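# Lift one staple stick out and set it down

## Task

Remove a single stick of staples from the staple box and set it on the table with its legs pointing downward, far enough from both the box's tray and its sleeve.

## Robot and tools

Robot: two arms, left_arm and right_arm, each with a two-finger gripper. In the scene frame the origin sits at table-top height, halfway between the arms' nominal bases; +z is up, +x points out over the table, and left_arm is on the +y side (these names do not match image left and right). Calibrated bases: left_arm at (+0.035, +0.274, +0.045) m, quat_wxyz (+1.000, 0, 0, +0.022); right_arm at (-0.038, -0.233, +0.026) m, quat_wxyz (+1.000, 0, 0, -0.018). A camera stand is fixed behind the arms.

Frames: each arm's reported hand pose, velocities and Hand target are in that arm's own base frame. Fixed cameras and the table use the scene frame. Every motion offset is along the axes of that arm's current Hand target. The gripper's fingers point along its +z and spread along its y; end_effector_position is the spot between the pads, roughly 1 cm behind the tips. Reported poses can be a few cm off, more at long reach.

execute_actions(actions, cameras): actions is a list of actions; each action is a table of up to 15 rows, one row per 1/30 s step; if shorter, its last row is held for the remaining steps. A row is 14 numbers, each in [-1, 1], covering both arms even if one stays still: left_arm dx, dy, dz, rx, ry, rz, opening, then right_arm in the same order. dx..rz are offsets from the Hand target as it was when that action began (every row counts from that same start, not from the prior row); 1.0 equals 0.6 m or 180 degrees; rx, ry, rz form a single rotation vector. Repeating an offset in a new action moves further. opening is absolute: +1 fully open (0.094 m), -1 closed. Sending zeros for an arm's six pose numbers re-requests its current Hand target. A 0 opening is a real command, so resend the present opening to leave a gripper as it is. cameras: list of names, ["all"], or []; images come by default only when actions is empty.

move(target, speed, blend, opening_speed, grip_force, blocking, cameras): target is one 14-number row as above, or a list of up to 15 such rows; all rows are offsets from the same starting Hand targets, not chained. Paths are straight, finish together, last at least 0.5 s and at most 10 s, and do not avoid obstacles. speed: m/s, 0.002 to 2.9 (default 0.25), rotation capped at twice that in rad/s; one value or one per target. blend: corner rounding in m for lists (0 = stop at each). opening_speed: per second on the -1..+1 scale, at least 0.2; use it to close gently. grip_force: newtons per finger pad, 10 to 50, one value or one per arm; it persists. blocking=false returns early while the move continues. The extra "move:" line reports the ending (done, off_target, moving, held, fault) and limits (paced = pose clipped, held = steps withheld). done means at rest within 10 mm and 2 degrees; it does not tell you about contact.

wait(seconds 0 to 10): lets time pass holding commands. stop: brakes a running move. zoom_image(camera, region [x0, y0, x1, y1] in pixels, at most 504 by 504) enlarges part of the newest image from cam_high, cam_low, cam_left_wrist or cam_right_wrist (each 504x504). finished_scene(scene 1 or 2) ends the scene irreversibly; call nothing after it in that reply. Scene 1 is practice and may be skipped this way, but damage there still counts.

Results: end_effector_position (m) and end_effector_quat_wxyz per arm; Hand target (your last command after clipping, the base for the next offsets); Tool commands; grip_measured (measured opening on the command scale, reads slightly wide when empty and a bit narrower than a hard part when squeezing); grip_effort_nm (gripper motor effort, negative closing, not pad force); Joint positions (last value is opening in m); Joint velocities (may read within noise); joint torques with offsets and noise; step readings of position for action calls. Joint ranges (rad): waist -2.618 to 3.054, shoulder 0.000 to 3.142, elbow 0.000 to 3.142 (straight at 2.901), wrist pitch -1.571 to 1.571, wrist yaw -1.571 to 1.571, wrist roll -2.094 to 2.094.

Behaviour: orientation is clipped to within 40 degrees of the current one per step. Arms often stop a few cm short in free air; send the remaining gap as a further offset. A blocked arm keeps pushing until commanded back past its gripper. Avoid routing a gripper near its own base. To release, command an opening clearly above grip_measured.

Avoid: arms or grippers touching each other, fast contact, hard pressing, dropping or releasing moving parts, anything leaving the table, strain on wrist camera cables, and long stretched or loaded holds (MOTOR HOT at 75 °C, fault fold at 90 °C, arm collapse at 100 °C). Loose objects may get nudged occasionally. Time counts, including thinking, so act efficiently and smoothly.

Each tool is called by a JSON object that holds its "fn" and its "kwargs", one argument or row to a line.

## Session

{"fn": "execute_actions", "kwargs": {
  "actions": []
}}

{"fn": "zoom_image", "kwargs": {
  "camera": "cam_high",
  "region": [200, 180, 380, 360]
}}

Scene clock: 0.00 s.
left_arm: end_effector_position=(+0.4206, -0.2857, +0.2396) grip_measured=+1.000 grip_effort_nm=n/a end_effector_quat_wxyz=(+0.301, +0.336, +0.813, -0.368) | right_arm: end_effector_position=(+0.3390, +0.1584, +0.2955) grip_measured=+1.000 grip_effort_nm=n/a end_effector_quat_wxyz=(+0.349, -0.227, +0.885, +0.209)
Joint positions: left_arm=[-0.361 1.893 1.736 -0.665 0.726 0.126 0.094] | right_arm=[0.248 1.375 1.498 -0.933 -0.394 -0.095 0.094]
Joint velocities: within noise
Joint torques (N m): no reading
Heat: left arm: 33 °C; right arm: 38 °C.
Hand target: left_arm +0.4199, -0.2871, +0.2572; +0.319, +0.344, +0.801, -0.372 | right_arm +0.3384, +0.1593, +0.3053; +0.362, -0.230, +0.878, +0.211
Tool commands: left_gripper/opening=+1.0 right_gripper/opening=+1.0
camera_calibration:
cam_left_wrist: T_world_to_cam=[[-0.742725, -0.543882, 0.390579, 0.0652581], [-0.669583, 0.606975, -0.428065, 0.597091], [-0.00425501, -0.57946, -0.81499, 0.121933], [0, 0, 0, 1]] pos_world=[0.448789, -0.256271, 0.32948]
cam_right_wrist: T_world_to_cam=[[0.545998, -0.810315, -0.212782, 0.00808471], [-0.816544, -0.457873, -0.35158, 0.491937], [0.187463, 0.365708, -0.911655, 0.237561], [0, 0, 0, 1]] pos_world=[0.35274, 0.144918, 0.391249]

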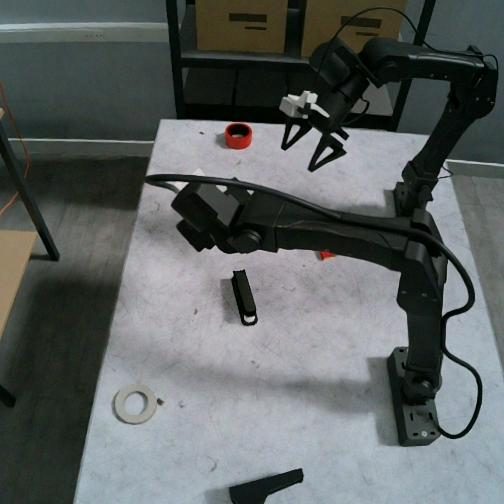

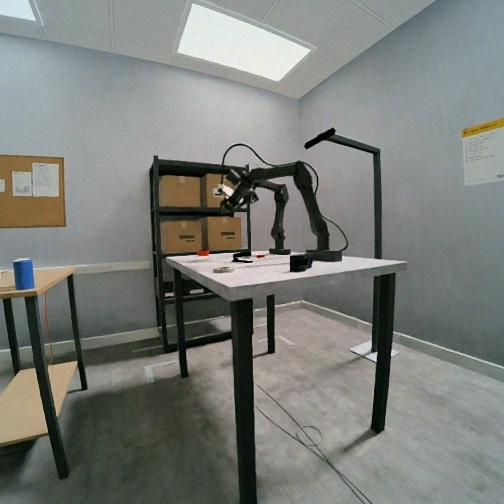

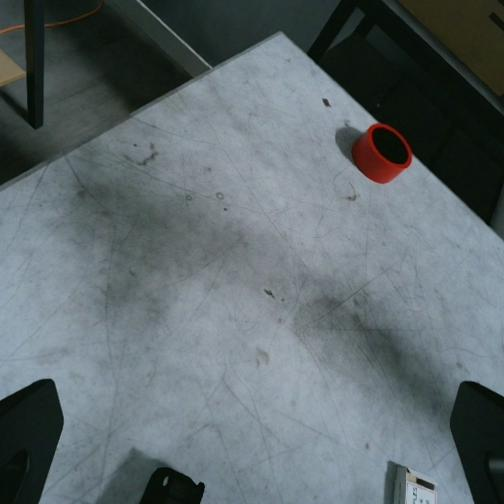

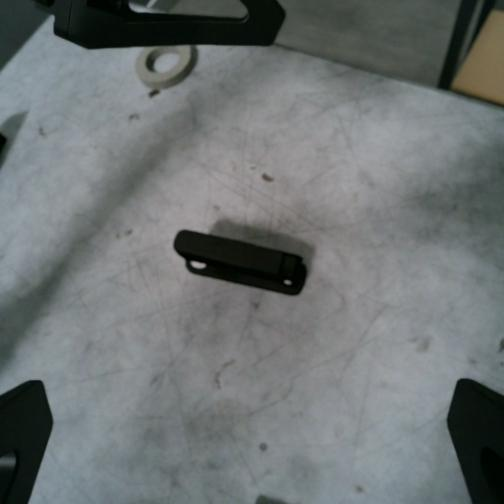

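Scaled by 2.800 from the camera's 504x504 image, which has a finer 720x720 frame.

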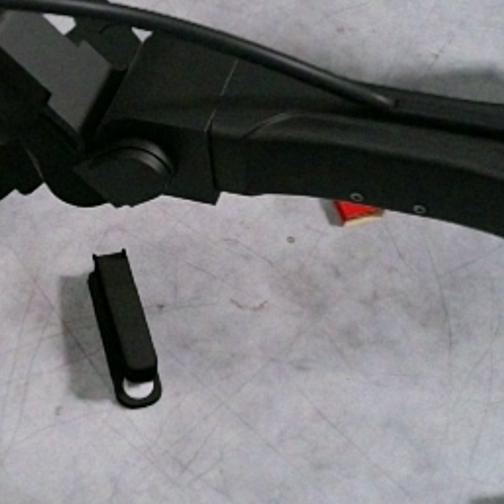

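{"fn": "move", "kwargs": {
  "target": [
    [0.5033,-0.0667,-0.1263,0.0779,-0.0295,0.1794,-1, 0,0,0,0,0,0,1],
    [0.5033,-0.0667,-0.1263,0.0779,-0.0295,0.1794,-1, 0.3825,0.0313,0.0532,0.0586,0.1299,-0.0321,-1]
  ],
  "speed": 0.45,
  "blend": [0.05,0],
  "cameras": ["all"]
}}

Scene clock: 67.80 s.
left_arm: end_effector_position=(+0.1909, -0.1490, +0.0694) grip_measured=-0.986 grip_effort_nm=-0.73 end_effector_quat_wxyz=(+0.382, +0.574, +0.621, -0.374) | right_arm: end_effector_position=(+0.1963, +0.1318, +0.1146) grip_measured=-0.998 grip_effort_nm=-0.09 end_effector_quat_wxyz=(+0.188, -0.281, +0.939, +0.060)
Joint positions: left_arm=[0.069 1.478 0.526 -0.662 1.127 1.588 0.001] | right_arm=[0.582 1.045 0.8 -0.93 -0.006 0.002 0]
Joint torques (N m): left_arm=[0.55 -3 6.17 0.06 0.83 0.16] | right_arm=[0.69 -3.36 6.05 1.07 0.09 0.12]
Heat: left arm: 37 °C; right arm: 42 °C.
Hand target: left_arm +0.1997, -0.1502, +0.0801; +0.402, +0.571, +0.608, -0.378 | right_arm +0.2000, +0.1339, +0.1203; +0.206, -0.278, +0.936, +0.061
Off the commanded pose: left_arm 0.014 m, 3 deg | right_arm 0.007 m, 2 deg.
move: off_target (left_arm)
camera_calibration:
cam_left_wrist: T_world_to_cam=[[-0.993499, -0.110027, 0.0292108, 0.173078], [-0.102933, 0.758653, -0.643312, 0.216792], [0.0486211, -0.642137, -0.765047, 0.0384693], [0, 0, 0, 1]] pos_world=[0.192397, -0.120724, 0.16384]
cam_right_wrist: T_world_to_cam=[[0.54832, -0.836239, -0.00705233, 0.00539572], [-0.834919, -0.547894, 0.052179, 0.268745], [-0.047498, -0.0227227, -0.998613, 0.216365], [0, 0, 0, 1]] pos_world=[0.231698, 0.156672, 0.20208]

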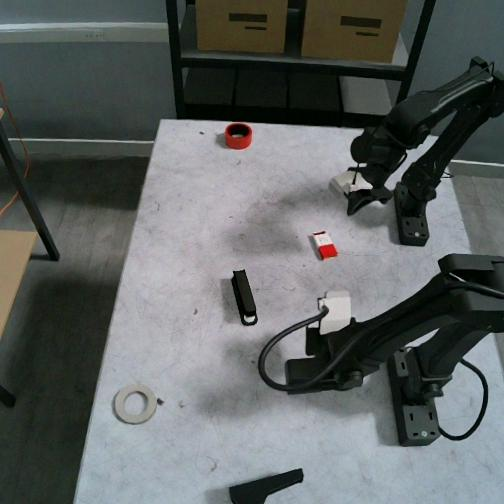

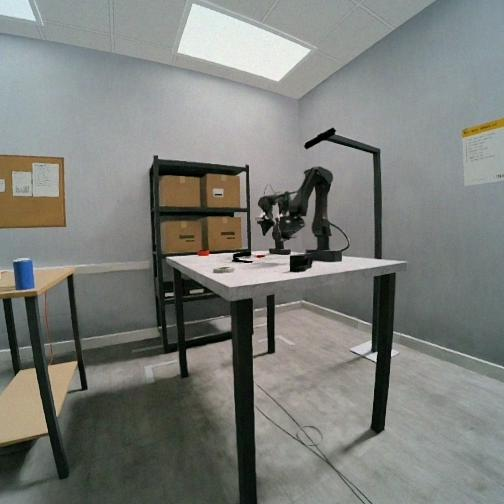

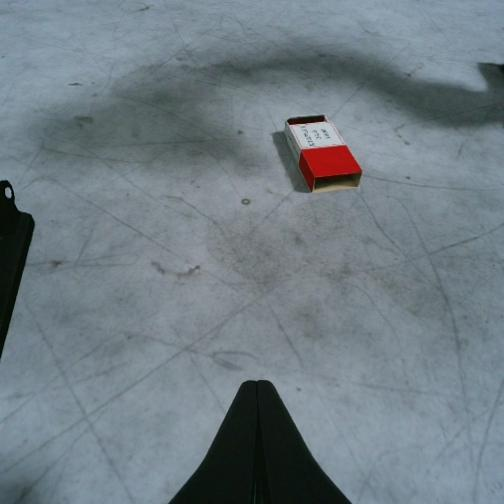

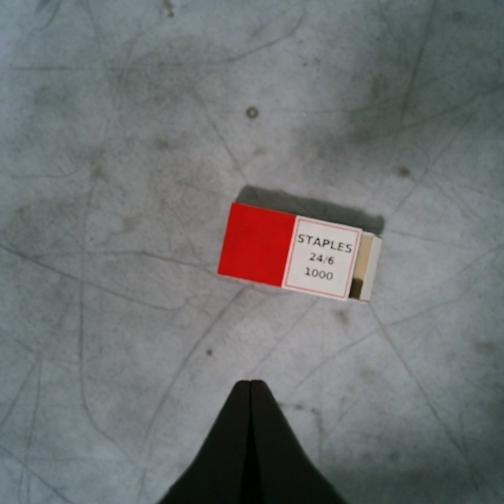

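{"fn": "zoom_image", "kwargs": {
  "camera": "cam_right_wrist",
  "region": [210, 180, 400, 320]
}}

{"fn": "zoom_image", "kwargs": {
  "camera": "cam_left_wrist",
  "region": [260, 90, 390, 210]
}}

Scaled by 2.653 from the camera's 504x504 image, which has a finer 720x720 frame.

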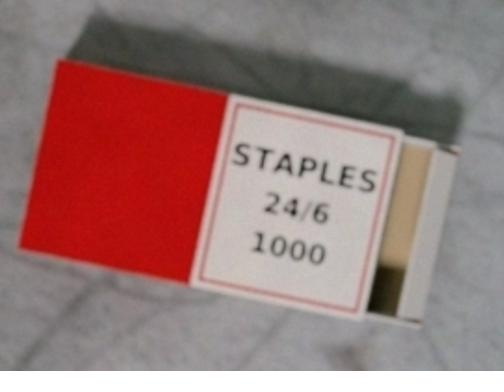

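Scaled by 3.877 from the camera's 504x504 image, which has a finer 720x720 frame.

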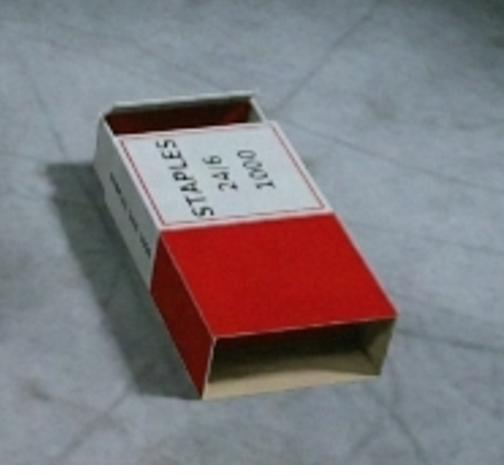

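{"fn": "move", "kwargs": {
  "target": [-0.0035,-0.1243,0.2843,-0.0663,0.0938,-0.0405,0.3, 0.0213,-0.0925,0.101,0.012,0.1376,0.0551,-1],
  "speed": 0.3,
  "grip_force": [12,20],
  "cameras": ["cam_left_wrist","cam_right_wrist"]
}}

Scene clock: 280.27 s.
left_arm: end_effector_position=(+0.1346, -0.3107, +0.0151) grip_measured=+0.298 grip_effort_nm=0.10 end_effector_quat_wxyz=(+0.333, +0.539, +0.732, -0.250) | right_arm: end_effector_position=(+0.2353, +0.0948, +0.0545) grip_measured=-0.998 grip_effort_nm=-0.09 end_effector_quat_wxyz=(-0.006, -0.197, +0.980, +0.002)
Joint positions: left_arm=[-1.09 1.497 0.324 0.452 0.142 0.115 0.061] | right_arm=[0.375 1.558 1.005 -1.03 -0.006 -0.022 0]
Joint torques (N m): left_arm=[-0.5 -3.56 3.93 1.83 -0.1 -0.11] | right_arm=[-0.5 -5.12 7.65 0.17 0.04 -0.09]
Heat: left arm: 37 °C; right arm: 40 °C.
Hand target: left_arm +0.1351, -0.3125, +0.0155; +0.341, +0.535, +0.731, -0.250 | right_arm +0.2419, +0.0949, +0.0599; +0.000, -0.199, +0.980, +0.000
Off the commanded pose: left_arm 0.002 m, 1 deg | right_arm 0.009 m, 1 deg.
grip_force (N): 12, 20
move: done
camera_calibration:
cam_left_wrist: T_world_to_cam=[[-0.940695, -0.33923, -0.00387862, 0.0230348], [-0.306607, 0.855013, -0.418265, 0.352722], [0.145204, -0.392271, -0.908317, -0.0373367], [0, 0, 0, 1]] pos_world=[0.135237, -0.308414, 0.113707]
cam_right_wrist: T_world_to_cam=[[0.384474, -0.923119, -0.00560256, -0.000670737], [-0.8263, -0.346843, 0.443767, 0.24173], [-0.411593, -0.165987, -0.896125, 0.25102], [0, 0, 0, 1]] pos_world=[0.303317, 0.124889, 0.117669]
Images, in order (width x height): cam_left_wrist 504x504, cam_right_wrist 504x504.

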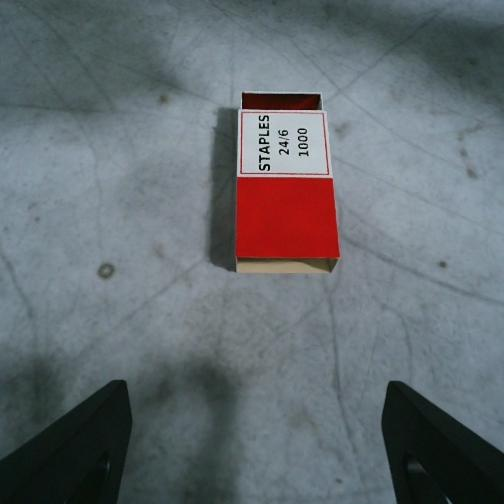

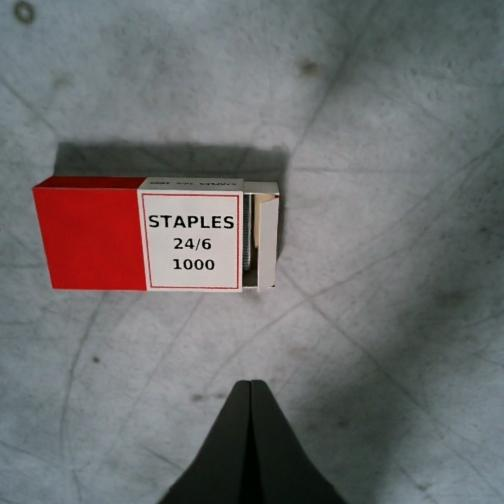

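{"fn": "move", "kwargs": {
  "target": [-0.0099,-0.0167,0.0896,0,0,0,0.3, -0.0123,0,0.0708,0,0,0,-1],
  "speed": 0.15,
  "cameras": ["cam_left_wrist","cam_right_wrist"]
}}

Scene clock: 302.70 s.
left_arm: end_effector_position=(+0.1340, -0.3467, -0.0217) grip_measured=+0.298 grip_effort_nm=0.10 end_effector_quat_wxyz=(+0.323, +0.542, +0.736, -0.245) | right_arm: end_effector_position=(+0.2462, +0.0990, +0.0207) grip_measured=-0.998 grip_effort_nm=-0.09 end_effector_quat_wxyz=(-0.002, -0.197, +0.980, +0.003)
Joint positions: left_arm=[-1.161 1.802 0.426 0.636 0.089 0.068 0.061] | right_arm=[0.375 1.646 0.951 -0.88 -0.006 -0.022 0]
Joint torques (N m): left_arm=[-0.46 -5.11 5.18 1.82 -0.12 -0.1] | right_arm=[-0.4 -5.42 4.75 0.44 0.04 -0.08]
Heat: left arm: 36 °C; right arm: 40 °C.
Hand target: left_arm +0.1390, -0.3584, -0.0145; +0.341, +0.535, +0.731, -0.250 | right_arm +0.2487, +0.0978, +0.0175; +0.000, -0.199, +0.980, +0.000
Off the commanded pose: left_arm 0.015 m, 2 deg | right_arm 0.004 m, 0 deg.
grip_force (N): 12, 20
move: off_target (left_arm)
camera_calibration:
cam_left_wrist: T_world_to_cam=[[-0.941095, -0.338139, -0.00127624, 0.0108051], [-0.310016, 0.864318, -0.396036, 0.372045], [0.135018, -0.372312, -0.918234, -0.0767152], [0, 0, 0, 1]] pos_world=[0.135866, -0.346473, 0.0769143]
cam_right_wrist: T_world_to_cam=[[0.384445, -0.923132, -0.00547526, -0.00107107], [-0.829592, -0.348079, 0.436599, 0.268316], [-0.404944, -0.163306, -0.899639, 0.224024], [0, 0, 0, 1]] pos_world=[0.313722, 0.128991, 0.0843885]
Images, in order (width x height): cam_left_wrist 504x504, cam_right_wrist 504x504.

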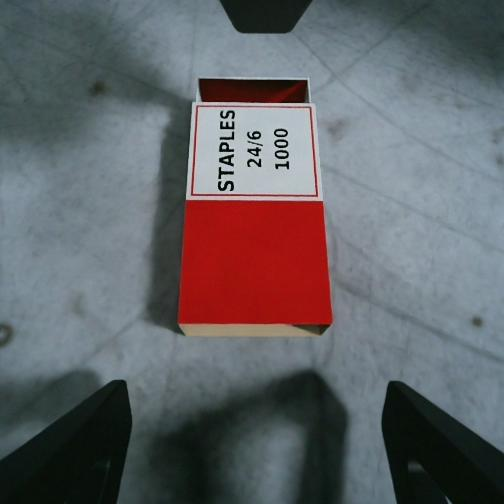

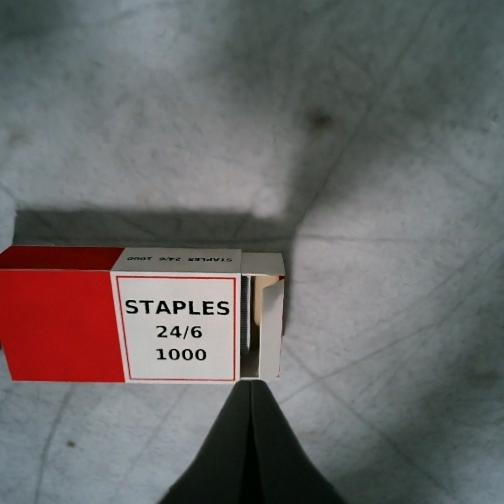

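{"fn": "move", "kwargs": {
  "target": [-0.0202,0,0.0396,0,0,0,0.3, 0.0067,-0.0042,0.045,0,0,0,-1],
  "speed": 0.08,
  "cameras": ["cam_left_wrist","cam_right_wrist"]
}}

Scene clock: 322.47 s.
left_arm: end_effector_position=(+0.1425, -0.3699, -0.0281) grip_measured=+0.298 grip_effort_nm=0.10 end_effector_quat_wxyz=(+0.324, +0.540, +0.738, -0.244) | right_arm: end_effector_position=(+0.2442, +0.0950, -0.0051) grip_measured=-0.998 grip_effort_nm=-0.09 end_effector_quat_wxyz=(-0.001, -0.197, +0.980, +0.001)
Joint positions: left_arm=[-1.17 1.896 0.524 0.634 0.079 0.059 0.061] | right_arm=[0.365 1.684 0.877 -0.765 -0.003 -0.032 0]
Joint torques (N m): left_arm=[-0.54 -6.05 5.65 1.73 -0.09 -0.09] | right_arm=[-0.43 -5.23 4.3 0.47 0.01 -0.09]
Heat: left arm: 36 °C; right arm: 40 °C.
Hand target: left_arm +0.1469, -0.3832, -0.0205; +0.341, +0.535, +0.731, -0.250 | right_arm +0.2458, +0.0940, -0.0096; +0.000, -0.200, +0.980, +0.000
Off the commanded pose: left_arm 0.016 m, 2 deg | right_arm 0.005 m, 0 deg.
grip_force (N): 12, 20
move: off_target (left_arm)
camera_calibration:
cam_left_wrist: T_world_to_cam=[[-0.939426, -0.342746, -0.00202946, 0.00892912], [-0.313969, 0.862896, -0.396024, 0.392297], [0.137487, -0.371398, -0.918238, -0.0924195], [0, 0, 0, 1]] pos_world=[0.144264, -0.369776, 0.0705141]
cam_right_wrist: T_world_to_cam=[[0.384523, -0.923112, -0.00243688, -0.00421115], [-0.830839, -0.347234, 0.434897, 0.276777], [-0.402305, -0.165203, -0.900477, 0.19897], [0, 0, 0, 1]] pos_world=[0.311623, 0.12509, 0.0587883]
Images, in order (width x height): cam_left_wrist 504x504, cam_right_wrist 504x504.

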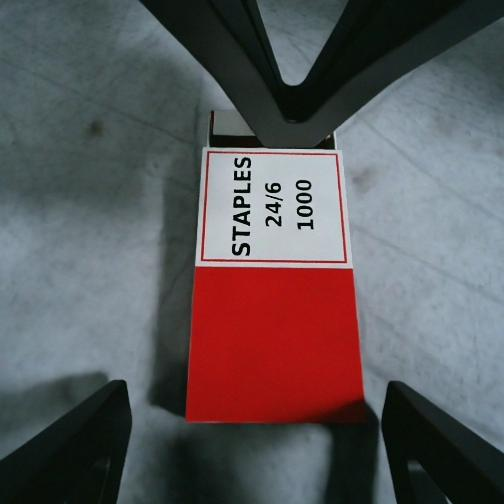

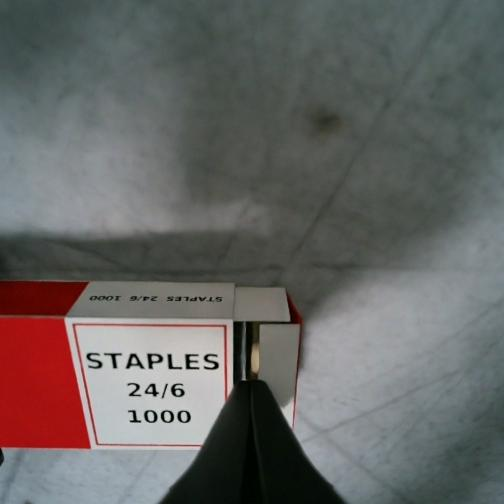

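{"fn": "move", "kwargs": {
  "target": [
    [0,-0.0067,0.005,0,0,0,0.3, 0,0,0.006,0,0,0,-1],
    [0,-0.0067,0.005,0,0,0,-0.26, 0,0,0.006,0,0,0,-1]
  ],
  "speed": 0.08,
  "cameras": ["cam_left_wrist","cam_right_wrist"]
}}

Scene clock: 337.67 s.
left_arm: end_effector_position=(+0.1421, -0.3716, -0.0297) grip_measured=-0.189 grip_effort_nm=-0.29 end_effector_quat_wxyz=(+0.326, +0.538, +0.739, -0.238) | right_arm: end_effector_position=(+0.2458, +0.0931, -0.0076) grip_measured=-0.998 grip_effort_nm=-0.09 end_effector_quat_wxyz=(+0.002, -0.197, +0.980, -0.003)
Joint positions: left_arm=[-1.182 1.906 0.529 0.636 0.058 0.052 0.038] | right_arm=[0.362 1.69 0.871 -0.75 0.006 -0.035 0]
Joint torques (N m): left_arm=[-0.87 -5.78 5.71 1.77 -0.02 -0.1] | right_arm=[-0.17 -5.04 4.15 0.49 -0.07 -0.05]
Heat: left arm: 36 °C; right arm: 39 °C.
Hand target: left_arm +0.1438, -0.3866, -0.0224; +0.341, +0.535, +0.731, -0.250 | right_arm +0.2459, +0.0939, -0.0132; +0.000, -0.200, +0.980, +0.000
Off the commanded pose: left_arm 0.017 m, 2 deg | right_arm 0.006 m, 0 deg.
grip_force (N): 12, 20
move: off_target (left_arm); target 2's new opening was sent with left_arm's hand 0.017 m and 2 deg from that target
camera_calibration:
cam_left_wrist: T_world_to_cam=[[-0.936361, -0.350875, -0.0106902, 0.00428232], [-0.318539, 0.862075, -0.394156, 0.393357], [0.147515, -0.365667, -0.918981, -0.0937756], [0, 0, 0, 1]] pos_world=[0.143143, -0.371892, 0.068912]
cam_right_wrist: T_world_to_cam=[[0.384831, -0.922962, 0.00686085, -0.00661556], [-0.833691, -0.3444, 0.431681, 0.279016], [-0.396062, -0.171844, -0.902, 0.196101], [0, 0, 0, 1]] pos_world=[0.312827, 0.123686, 0.0564822]
Images, in order (width x height): cam_left_wrist 504x504, cam_right_wrist 504x504.

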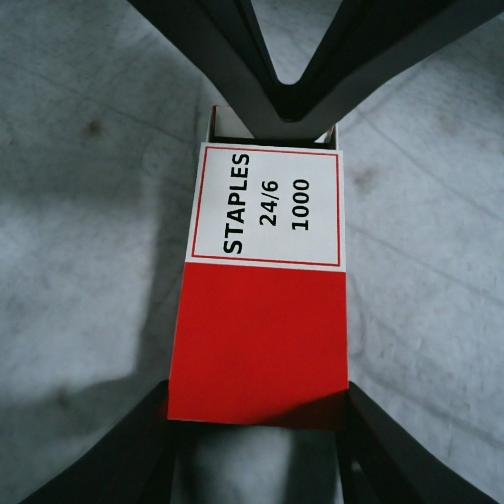

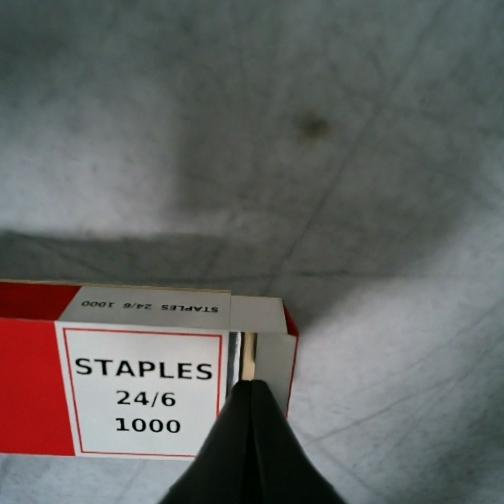

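{"fn": "move", "kwargs": {
  "target": [
    [0,0,0,0,0,0,-0.26, 0,0,0,0,0,0,-0.7],
    [0,0,0,0,0,0,-0.26, 0,0,0,0,0,0,-0.42]
  ],
  "speed": 0.05,
  "opening_speed": 0.4,
  "cameras": ["cam_left_wrist","cam_right_wrist"]
}}

Scene clock: 344.50 s.
left_arm: end_effector_position=(+0.1421, -0.3716, -0.0297) grip_measured=-0.190 grip_effort_nm=-0.33 end_effector_quat_wxyz=(+0.326, +0.538, +0.739, -0.238) | right_arm: end_effector_position=(+0.2499, +0.0828, -0.0073) grip_measured=-0.423 grip_effort_nm=0.17 end_effector_quat_wxyz=(+0.006, -0.194, +0.981, -0.029)
Joint positions: left_arm=[-1.182 1.906 0.529 0.636 0.058 0.052 0.038] | right_arm=[0.356 1.69 0.871 -0.75 0.058 -0.035 0.027]
Joint torques (N m): left_arm=[-0.81 -5.7 5.74 1.74 -0.01 -0.11] | right_arm=[0.38 -5.14 4.22 0.46 -0.53 -0.05]
Heat: left arm: 37 °C; right arm: 39 °C.
Hand target: left_arm +0.1438, -0.3866, -0.0224; +0.341, +0.535, +0.731, -0.250 | right_arm +0.2459, +0.0939, -0.0132; +0.000, -0.200, +0.980, +0.000
Off the commanded pose: left_arm 0.017 m, 2 deg | right_arm 0.013 m, 3 deg.
grip_force (N): 12, 20
move: off_target (left_arm, right_arm)
camera_calibration:
cam_left_wrist: T_world_to_cam=[[-0.936361, -0.350875, -0.0106902, 0.00428232], [-0.318539, 0.862075, -0.394156, 0.393357], [0.147515, -0.365667, -0.918981, -0.0937756], [0, 0, 0, 1]] pos_world=[0.143143, -0.371892, 0.068912]
cam_right_wrist: T_world_to_cam=[[0.378507, -0.923714, 0.059039, -0.0156595], [-0.843945, -0.318218, 0.43185, 0.279007], [-0.380119, -0.213284, -0.900011, 0.195623], [0, 0, 0, 1]] pos_world=[0.315754, 0.116044, 0.0564983]
Images, in order (width x height): cam_left_wrist 504x504, cam_right_wrist 504x504.

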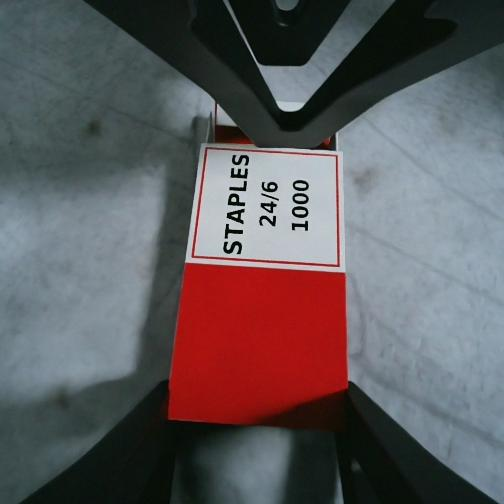

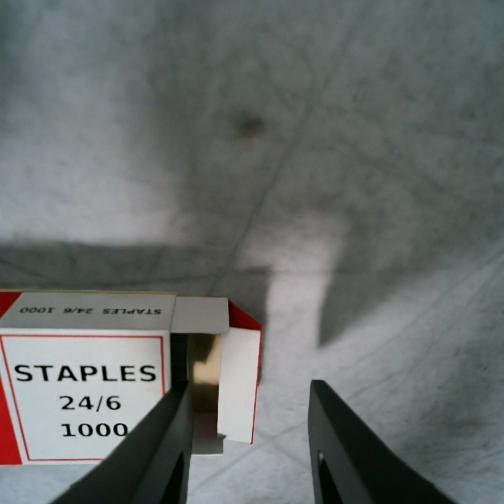

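{"fn": "move", "kwargs": {
  "target": [
    [0,0,0,0,0,0,-0.26, 0.001,-0.0195,-0.05,0,0,0,-0.42],
    [0,0,0,0,0,0,-0.26, 0.001,-0.0195,-0.05,0,0,0,-1]
  ],
  "speed": 0.12,
  "cameras": ["cam_right_wrist"]
}}

Scene clock: 360.23 s.
left_arm: end_effector_position=(+0.1418, -0.3745, -0.0278) grip_measured=-0.190 grip_effort_nm=-0.33 end_effector_quat_wxyz=(+0.329, +0.539, +0.737, -0.240) | right_arm: end_effector_position=(+0.2405, +0.0795, +0.0037) grip_measured=-0.998 grip_effort_nm=-0.09 end_effector_quat_wxyz=(-0.022, -0.199, +0.980, -0.008)
Joint positions: left_arm=[-1.185 1.906 0.536 0.636 0.058 0.052 0.038] | right_arm=[0.323 1.674 0.905 -0.848 0.011 -0.077 0]
Joint torques (N m): left_arm=[-0.61 -5.61 5.27 1.78 -0.03 -0.09] | right_arm=[-0.7 -8.58 6.83 0.11 -0.11 -0.08]
Heat: left arm: 37 °C; right arm: 39 °C.
Hand target: left_arm +0.1438, -0.3867, -0.0224; +0.341, +0.535, +0.731, -0.250 | right_arm +0.2500, +0.0829, +0.0168; +0.000, -0.200, +0.980, +0.000
Off the commanded pose: left_arm 0.013 m, 2 deg | right_arm 0.017 m, 3 deg.
grip_force (N): 12, 20
move: off_target (left_arm, right_arm); target 2's new opening was sent with right_arm's hand 0.016 m and 3 deg from that target
camera_calibration:
cam_right_wrist: T_world_to_cam=[[0.387743, -0.921731, 0.00827776, -0.0180148], [-0.812654, -0.337592, 0.475001, 0.259152], [-0.435028, -0.190905, -0.879946, 0.21264], [0, 0, 0, 1]] pos_world=[0.31009, 0.111477, 0.0641631]
Images, in order (width x height): cam_right_wrist 504x504.

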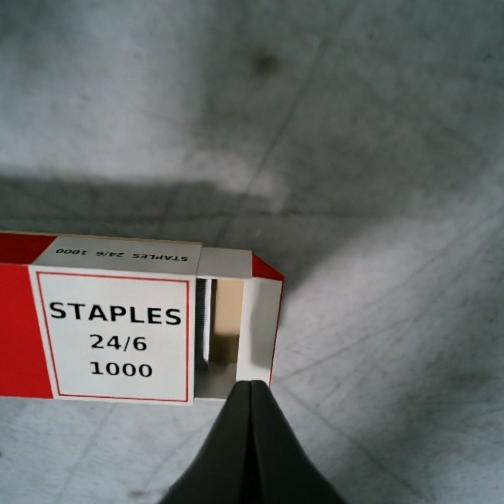

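{"fn": "move", "kwargs": {
  "target": [0,0,0,0,0,0,-0.26, -0.0026,0.0147,0.003,0,0,0,-1],
  "speed": 0.12,
  "cameras": ["cam_right_wrist"]
}}

Scene clock: 373.10 s.
left_arm: end_effector_position=(+0.1418, -0.3745, -0.0278) grip_measured=-0.190 grip_effort_nm=-0.33 end_effector_quat_wxyz=(+0.329, +0.539, +0.737, -0.240) | right_arm: end_effector_position=(+0.2386, +0.0848, +0.0036) grip_measured=-0.998 grip_effort_nm=-0.09 end_effector_quat_wxyz=(-0.022, -0.202, +0.979, -0.008)
Joint positions: left_arm=[-1.185 1.906 0.536 0.636 0.058 0.052 0.038] | right_arm=[0.344 1.674 0.905 -0.848 0.009 -0.062 0]
Joint torques (N m): left_arm=[-0.51 -5.76 5.26 1.79 0 -0.1] | right_arm=[0.54 -8.06 6.84 0.17 -0.11 0.14]
Heat: left arm: 37 °C; right arm: 39 °C.
Hand target: left_arm +0.1438, -0.3867, -0.0224; +0.341, +0.535, +0.731, -0.250 | right_arm +0.2479, +0.0916, +0.0150; +0.000, -0.199, +0.980, +0.000
Off the commanded pose: left_arm 0.013 m, 2 deg | right_arm 0.016 m, 3 deg.
grip_force (N): 12, 20
move: off_target (left_arm, right_arm)
camera_calibration:
cam_right_wrist: T_world_to_cam=[[0.392948, -0.919536, 0.00672324, -0.0138241], [-0.810528, -0.342894, 0.474835, 0.259384], [-0.434323, -0.192035, -0.880049, 0.212759], [0, 0, 0, 1]] pos_world=[0.308076, 0.117087, 0.064166]
Images, in order (width x height): cam_right_wrist 504x504.

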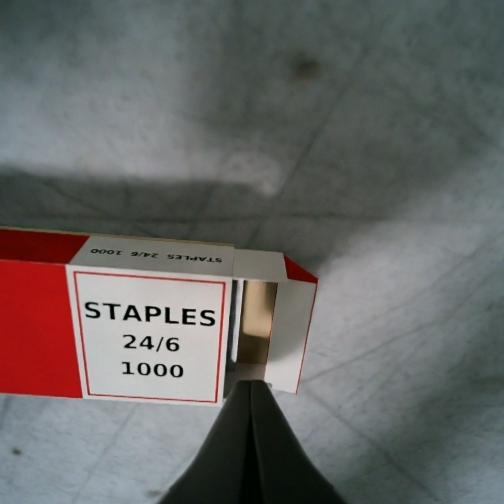

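{"fn": "move", "kwargs": {
  "target": [
    [0,0,0,0,0,0,-0.26, -0.0167,0,0,0,0,0,-1],
    [0,0,0,0,0,0,-0.26, -0.0167,0,0.042,0,0,0,-1]
  ],
  "speed": 0.08,
  "cameras": ["cam_right_wrist"]
}}

Scene clock: 384.67 s.
left_arm: end_effector_position=(+0.1418, -0.3745, -0.0278) grip_measured=-0.190 grip_effort_nm=-0.33 end_effector_quat_wxyz=(+0.329, +0.539, +0.737, -0.240) | right_arm: end_effector_position=(+0.2572, +0.0914, -0.0064) grip_measured=-0.998 grip_effort_nm=-0.09 end_effector_quat_wxyz=(-0.001, -0.200, +0.980, -0.005)
Joint positions: left_arm=[-1.185 1.906 0.536 0.636 0.058 0.052 0.038] | right_arm=[0.344 1.726 0.92 -0.767 0.009 -0.059 0]
Joint torques (N m): left_arm=[-0.54 -5.64 5.27 1.79 0.01 -0.1] | right_arm=[0.77 -5.74 4.45 0.45 -0.1 0.12]
Heat: left arm: 37 °C; right arm: 40 °C.
Hand target: left_arm +0.1438, -0.3867, -0.0224; +0.341, +0.535, +0.731, -0.250 | right_arm +0.2572, +0.0956, -0.0102; +0.000, -0.199, +0.980, +0.000
Off the commanded pose: left_arm 0.013 m, 2 deg | right_arm 0.006 m, 1 deg.
grip_force (N): 12, 20
move: off_target (left_arm)
camera_calibration:
cam_right_wrist: T_world_to_cam=[[0.389834, -0.920838, 0.00930032, -0.014035], [-0.830275, -0.34709, 0.436088, 0.286718], [-0.398338, -0.177724, -0.899856, 0.202555], [0, 0, 0, 1]] pos_world=[0.324212, 0.122592, 0.0573665]
Images, in order (width x height): cam_right_wrist 504x504.

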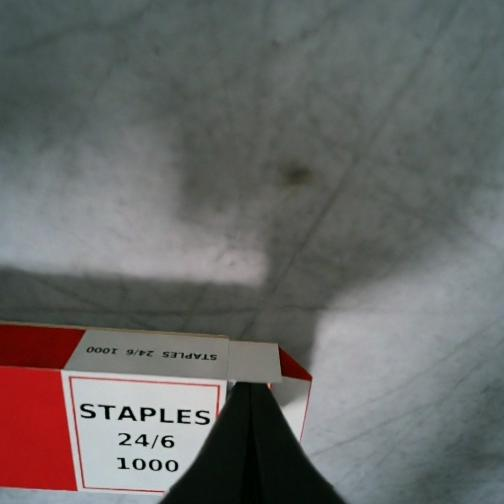

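{"fn": "move", "kwargs": {
  "target": [0,0,0,0,0,0,-0.26, 0.0083,-0.04,0,0,0,0,-1],
  "speed": 0.08,
  "cameras": ["cam_right_wrist"]
}}

Scene clock: 392.97 s.
left_arm: end_effector_position=(+0.1418, -0.3745, -0.0278) grip_measured=-0.190 grip_effort_nm=-0.33 end_effector_quat_wxyz=(+0.329, +0.539, +0.737, -0.240) | right_arm: end_effector_position=(+0.2609, +0.0710, -0.0082) grip_measured=-0.998 grip_effort_nm=-0.09 end_effector_quat_wxyz=(-0.004, -0.197, +0.980, -0.004)
Joint positions: left_arm=[-1.185 1.906 0.536 0.636 0.058 0.052 0.038] | right_arm=[0.267 1.726 0.911 -0.764 0.008 -0.129 0]
Joint torques (N m): left_arm=[-0.49 -5.67 5.3 1.8 0.01 -0.11] | right_arm=[-0.46 -6.38 4.21 0.43 -0.09 -0.09]
Heat: left arm: 37 °C; right arm: 39 °C.
Hand target: left_arm +0.1438, -0.3867, -0.0224; +0.341, +0.535, +0.731, -0.250 | right_arm +0.2620, +0.0716, -0.0102; +0.000, -0.199, +0.980, +0.000
Off the commanded pose: left_arm 0.013 m, 2 deg | right_arm 0.002 m, 1 deg.
grip_force (N): 12, 20
move: off_target (left_arm)
camera_calibration:
cam_right_wrist: T_world_to_cam=[[0.383907, -0.923343, 0.00730545, -0.0325463], [-0.829837, -0.341537, 0.441275, 0.283044], [-0.404953, -0.175471, -0.897342, 0.20039], [0, 0, 0, 1]] pos_world=[0.328523, 0.101781, 0.0551557]
Images, in order (width x height): cam_right_wrist 504x504.

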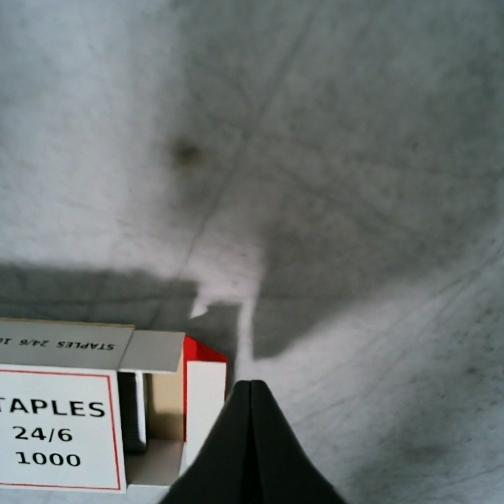

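{"fn": "move", "kwargs": {
  "target": [
    [0,0,0,0,0,0,-0.26, 0,0,-0.055,0,0,0,-1],
    [0,0,0,0,0,0,-0.26, 0.015,0.0217,-0.055,0,0,0,-1]
  ],
  "speed": 0.12,
  "cameras": ["cam_right_wrist"]
}}

Scene clock: 404.53 s.
left_arm: end_effector_position=(+0.1418, -0.3745, -0.0278) grip_measured=-0.190 grip_effort_nm=-0.33 end_effector_quat_wxyz=(+0.329, +0.539, +0.737, -0.240) | right_arm: end_effector_position=(+0.2508, +0.0783, +0.0166) grip_measured=-0.998 grip_effort_nm=-0.09 end_effector_quat_wxyz=(-0.008, -0.202, +0.979, -0.004)
Joint positions: left_arm=[-1.185 1.906 0.536 0.636 0.058 0.052 0.038] | right_arm=[0.303 1.656 0.944 -0.876 0.006 -0.104 0]
Joint torques (N m): left_arm=[-0.57 -5.81 5.44 1.79 -0.02 -0.1] | right_arm=[0.36 -8.58 4.4 0.19 -0.08 0.12]
Heat: left arm: 37 °C; right arm: 39 °C.
Hand target: left_arm +0.1438, -0.3867, -0.0224; +0.341, +0.535, +0.731, -0.250 | right_arm +0.2487, +0.0800, +0.0229; +0.000, -0.199, +0.980, +0.000
Off the commanded pose: left_arm 0.013 m, 2 deg | right_arm 0.007 m, 1 deg.
grip_force (N): 12, 20
move: off_target (left_arm)
camera_calibration:
cam_right_wrist: T_world_to_cam=[[0.394139, -0.919037, 0.00510956, -0.024974], [-0.82219, -0.350109, 0.448807, 0.264811], [-0.410681, -0.181093, -0.893614, 0.22164], [0, 0, 0, 1]] pos_world=[0.318591, 0.109898, 0.0793389]
Images, in order (width x height): cam_right_wrist 504x504.

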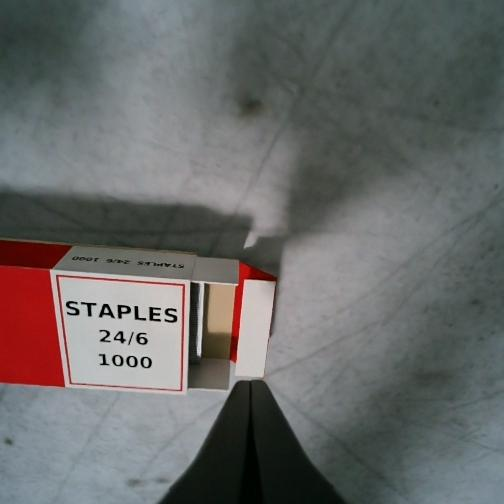

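{"fn": "move", "kwargs": {
  "target": [
    [0,0,0,0,0,0,-0.26, -0.02,0,0,0,0,0,-1],
    [0,0,0,0,0,0,-0.26, -0.02,-0.01,0.0783,0,0,0,-1]
  ],
  "speed": 0.07,
  "cameras": ["cam_right_wrist","cam_left_wrist"]
}}

Scene clock: 417.87 s.
left_arm: end_effector_position=(+0.1417, -0.3741, -0.0290) grip_measured=-0.190 grip_effort_nm=-0.33 end_effector_quat_wxyz=(+0.328, +0.539, +0.738, -0.240) | right_arm: end_effector_position=(+0.2559, +0.0792, -0.0159) grip_measured=-0.998 grip_effort_nm=-0.09 end_effector_quat_wxyz=(-0.010, -0.199, +0.980, -0.003)
Joint positions: left_arm=[-1.185 1.909 0.536 0.637 0.058 0.052 0.038] | right_arm=[0.299 1.746 0.898 -0.743 0.003 -0.102 0]
Joint torques (N m): left_arm=[-0.54 -6.11 5.27 1.75 -0.02 -0.11] | right_arm=[-0.91 -5.09 3.73 0.75 -0.05 -0.09]
Heat: left arm: 38 °C; right arm: 39 °C.
Hand target: left_arm +0.1438, -0.3866, -0.0224; +0.341, +0.535, +0.731, -0.250 | right_arm +0.2620, +0.0792, -0.0242; +0.000, -0.199, +0.980, +0.000
Off the commanded pose: left_arm 0.014 m, 2 deg | right_arm 0.010 m, 1 deg.
grip_force (N): 12, 20
move: off_target (left_arm)
camera_calibration:
cam_left_wrist: T_world_to_cam=[[-0.937563, -0.34765, -0.0107771, 0.00434064], [-0.314974, 0.86177, -0.397673, 0.39495], [0.147538, -0.369449, -0.917464, -0.0953682], [0, 0, 0, 1]] pos_world=[0.142539, -0.374081, 0.0696111]
cam_right_wrist: T_world_to_cam=[[0.388153, -0.921592, 0.00216502, -0.024354], [-0.822644, -0.345418, 0.451601, 0.283623], [-0.415444, -0.177072, -0.892217, 0.195768], [0, 0, 0, 1]] pos_world=[0.324104, 0.110189, 0.046636]
Images, in order (width x height): cam_left_wrist 504x504, cam_right_wrist 504x504.

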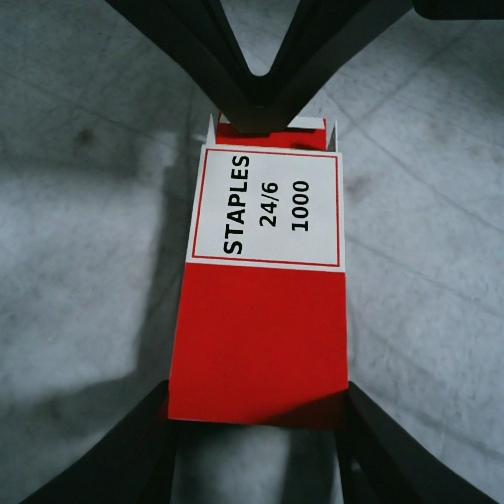

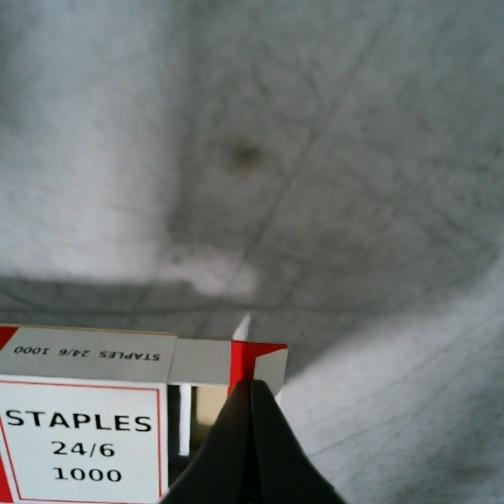

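{"fn": "move", "kwargs": {
  "target": [0,0,0,0,0,0,-0.26, 0.008,-0.0183,0.003,0,0,0,-1],
  "speed": 0.06,
  "cameras": ["cam_right_wrist"]
}}

Scene clock: 422.90 s.
left_arm: end_effector_position=(+0.1419, -0.3746, -0.0284) grip_measured=-0.190 grip_effort_nm=-0.33 end_effector_quat_wxyz=(+0.329, +0.539, +0.737, -0.240) | right_arm: end_effector_position=(+0.2565, +0.0779, -0.0162) grip_measured=-0.998 grip_effort_nm=-0.09 end_effector_quat_wxyz=(-0.010, -0.202, +0.979, +0.019)
Joint positions: left_arm=[-1.185 1.909 0.536 0.64 0.058 0.052 0.038] | right_arm=[0.264 1.746 0.896 -0.74 -0.04 -0.142 0]
Joint torques (N m): left_arm=[-0.49 -5.98 5.33 1.74 0 -0.11] | right_arm=[-1.61 -5.55 2.62 0.79 0.33 -0.11]
Heat: left arm: 38 °C; right arm: 39 °C.
Hand target: left_arm +0.1438, -0.3867, -0.0224; +0.341, +0.535, +0.731, -0.250 | right_arm +0.2618, +0.0672, -0.0260; +0.000, -0.199, +0.980, +0.000
Off the commanded pose: left_arm 0.014 m, 2 deg | right_arm 0.015 m, 2 deg.
grip_force (N): 12, 20
move: off_target (left_arm, right_arm)
camera_calibration:
cam_right_wrist: T_world_to_cam=[[0.392426, -0.918863, -0.0411322, -0.0278015], [-0.816406, -0.36857, 0.444565, 0.283885], [-0.423654, -0.140878, -0.894802, 0.19476], [0, 0, 0, 1]] pos_world=[0.325186, 0.106523, 0.046923]
Images, in order (width x height): cam_right_wrist 504x504.

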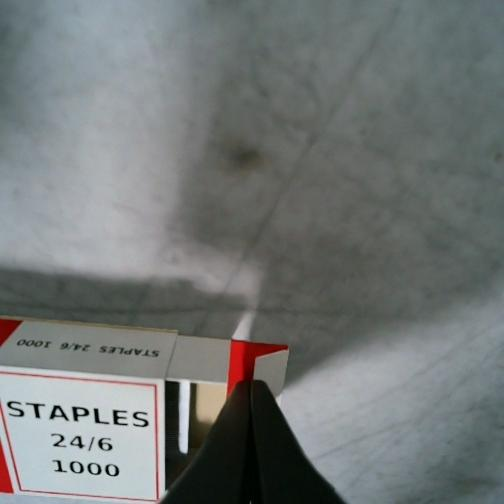

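{"fn": "move", "kwargs": {
  "target": [
    [0,0,0,0,0,0,-0.26, 0,-0.005,-0.028,0,0,0,-1],
    [0,0,0,0,0,0,-0.26, 0.004,-0.018,-0.022,0,0,0,-1],
    [0,0,0,0,0,0,-0.26, 0.004,-0.018,0.005,0,0,0,-1]
  ],
  "speed": 0.06,
  "cameras": ["cam_right_wrist"]
}}

Scene clock: 431.07 s.
left_arm: end_effector_position=(+0.1441, -0.3800, -0.0235) grip_measured=-0.191 grip_effort_nm=-0.33 end_effector_quat_wxyz=(+0.337, +0.537, +0.734, -0.245) | right_arm: end_effector_position=(+0.2580, +0.0713, -0.0164) grip_measured=-0.998 grip_effort_nm=-0.09 end_effector_quat_wxyz=(-0.008, -0.203, +0.979, +0.029)
Joint positions: left_arm=[-1.185 1.909 0.547 0.649 0.058 0.052 0.038] | right_arm=[0.226 1.743 0.89 -0.734 -0.059 -0.183 0]
Joint torques (N m): left_arm=[-0.51 -5.83 4.6 1.67 0 -0.1] | right_arm=[-1.87 -5.03 2.48 0.84 0.5 -0.1]
Heat: left arm: 37 °C; right arm: 39 °C.
Hand target: left_arm +0.1438, -0.3866, -0.0225; +0.341, +0.535, +0.731, -0.250 | right_arm +0.2638, +0.0563, -0.0290; +0.000, -0.199, +0.980, +0.000
Off the commanded pose: left_arm 0.007 m, 1 deg | right_arm 0.020 m, 3 deg.
grip_force (N): 12, 20
move: off_target (right_arm)
camera_calibration:
cam_right_wrist: T_world_to_cam=[[0.394165, -0.917088, -0.0598585, -0.0352943], [-0.815583, -0.379073, 0.437181, 0.283236], [-0.423624, -0.123502, -0.897379, 0.193018], [0, 0, 0, 1]] pos_world=[0.326681, 0.0988372, 0.0472719]
Images, in order (width x height): cam_right_wrist 504x504.

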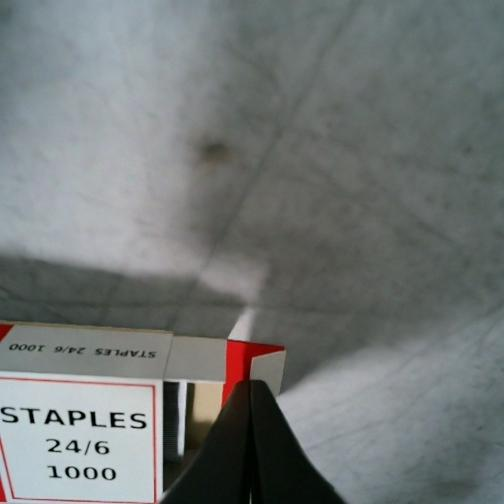

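{"fn": "zoom_image", "kwargs": {
  "camera": "cam_right_wrist",
  "region": [140, 300, 320, 480]
}}

Scaled by 2.800 from the camera's 504x504 image, which has a finer 720x720 frame.

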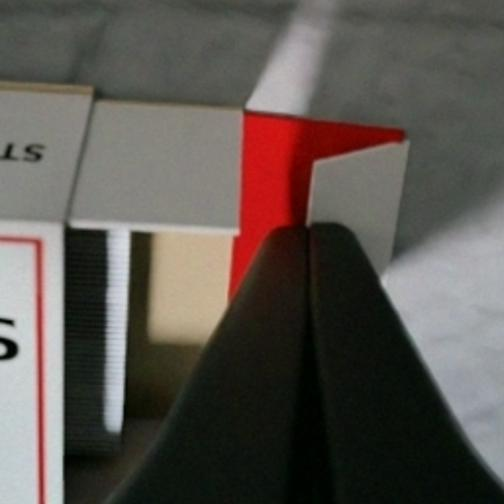

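{"fn": "move", "kwargs": {
  "target": [
    [0,0,0,0,0,0,-0.26, 0,-0.003,-0.02,0,0,0,-1],
    [0,0,0,0,0,0,-0.26, 0,-0.006,-0.045,0,0,0,-1]
  ],
  "speed": 0.05,
  "cameras": ["cam_right_wrist"]
}}

{"fn": "zoom_image", "kwargs": {
  "camera": "cam_right_wrist",
  "region": [120, 260, 330, 470]
}}

Scene clock: 468.07 s.
left_arm: end_effector_position=(+0.1440, -0.3802, -0.0233) grip_measured=-0.191 grip_effort_nm=-0.33 end_effector_quat_wxyz=(+0.337, +0.537, +0.734, -0.246) | right_arm: end_effector_position=(+0.2586, +0.0551, -0.0112) grip_measured=-0.998 grip_effort_nm=-0.09 end_effector_quat_wxyz=(-0.014, -0.198, +0.980, +0.005)
Joint positions: left_arm=[-1.185 1.909 0.547 0.65 0.059 0.052 0.038] | right_arm=[0.2 1.73 0.901 -0.77 -0.01 -0.199 0]
Joint torques (N m): left_arm=[-0.5 -5.98 4.63 1.64 -0.01 -0.1] | right_arm=[-0.62 -8.31 5.91 0.14 0.09 -0.1]
Heat: left arm: 37 °C; right arm: 38 °C.
Hand target: left_arm +0.1438, -0.3866, -0.0225; +0.341, +0.535, +0.731, -0.250 | right_arm +0.2654, +0.0530, -0.0019; +0.000, -0.200, +0.980, +0.000
Off the commanded pose: left_arm 0.006 m, 1 deg | right_arm 0.012 m, 2 deg.
grip_force (N): 12, 20
move: off_target (right_arm)
camera_calibration:
cam_right_wrist: T_world_to_cam=[[0.38529, -0.922682, -0.0144852, -0.046971], [-0.818556, -0.348972, 0.456272, 0.27461], [-0.426049, -0.16394, -0.889723, 0.198856], [0, 0, 0, 1]] pos_world=[0.327604, 0.0850926, 0.0509497]
Images, in order (width x height): cam_right_wrist 504x504.

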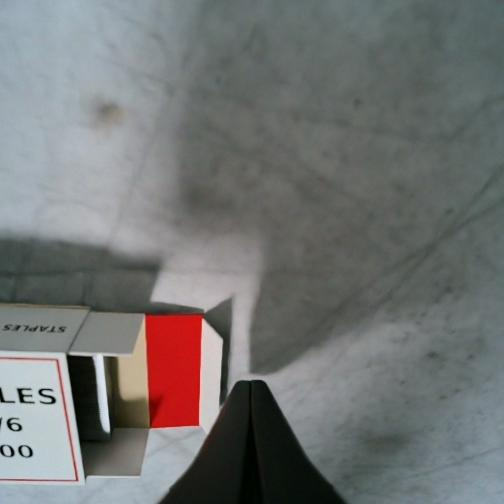

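Scaled by 2.400 from the camera's 504x504 image, which has a finer 720x720 frame.

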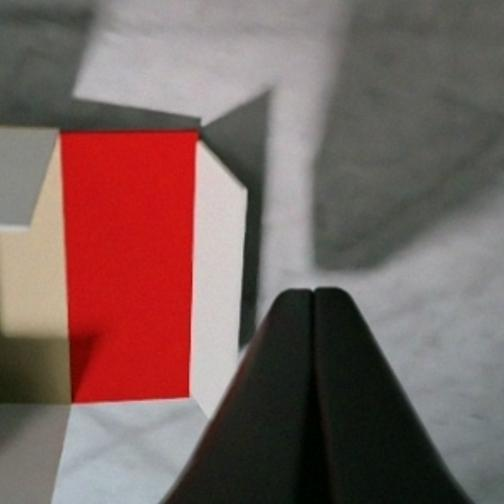

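{"fn": "move", "kwargs": {
  "target": [
    [0,0,0,0,0,0,-0.26, 0,0,-0.045,0,0,0,-1],
    [-0.0319,0,-0.0268,0,0,0,-0.26, 0,0.0317,-0.045,0,0,0,-1]
  ],
  "speed": 0.1,
  "cameras": ["cam_right_wrist","cam_left_wrist"]
}}

Scene clock: 485.00 s.
left_arm: end_effector_position=(+0.1402, -0.3708, -0.0207) grip_measured=-0.191 grip_effort_nm=-0.33 end_effector_quat_wxyz=(+0.314, +0.543, +0.743, -0.232) | right_arm: end_effector_position=(+0.2532, +0.0696, +0.0138) grip_measured=-0.998 grip_effort_nm=-0.09 end_effector_quat_wxyz=(-0.018, -0.202, +0.979, +0.003)
Joint positions: left_arm=[-1.185 1.846 0.553 0.523 0.059 0.052 0.038] | right_arm=[0.259 1.677 0.955 -0.883 -0.008 -0.148 0]
Joint torques (N m): left_arm=[-0.51 -10.22 5.55 1.59 0 -0.11] | right_arm=[0.29 -8.99 5.81 0.13 0.05 0.12]
Heat: left arm: 37 °C; right arm: 39 °C.
Hand target: left_arm +0.1438, -0.3866, +0.0026; +0.341, +0.535, +0.731, -0.250 | right_arm +0.2580, +0.0705, +0.0251; +0.000, -0.200, +0.980, +0.000
Off the commanded pose: left_arm 0.028 m, 4 deg | right_arm 0.012 m, 2 deg.
grip_force (N): 12, 20
move: off_target (left_arm, right_arm)
camera_calibration:
cam_left_wrist: T_world_to_cam=[[-0.937878, -0.346841, -0.00926125, 0.00457935], [-0.319515, 0.873777, -0.366639, 0.400697], [0.135258, -0.340903, -0.930317, -0.0743136], [0, 0, 0, 1]] pos_world=[0.142375, -0.373865, 0.077818]
cam_right_wrist: T_world_to_cam=[[0.394048, -0.919013, -0.0119074, -0.0336391], [-0.81232, -0.354304, 0.463254, 0.262541], [-0.429955, -0.172872, -0.886145, 0.222707], [0, 0, 0, 1]] pos_world=[0.322277, 0.100604, 0.0753268]
Images, in order (width x height): cam_left_wrist 504x504, cam_right_wrist 504x504.

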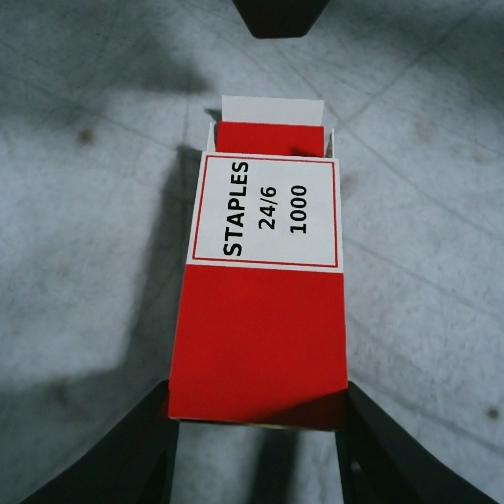

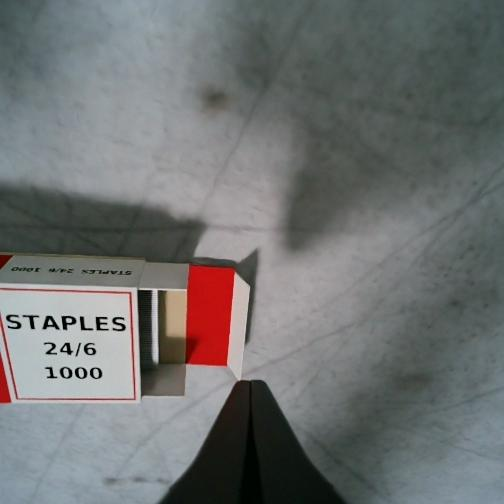

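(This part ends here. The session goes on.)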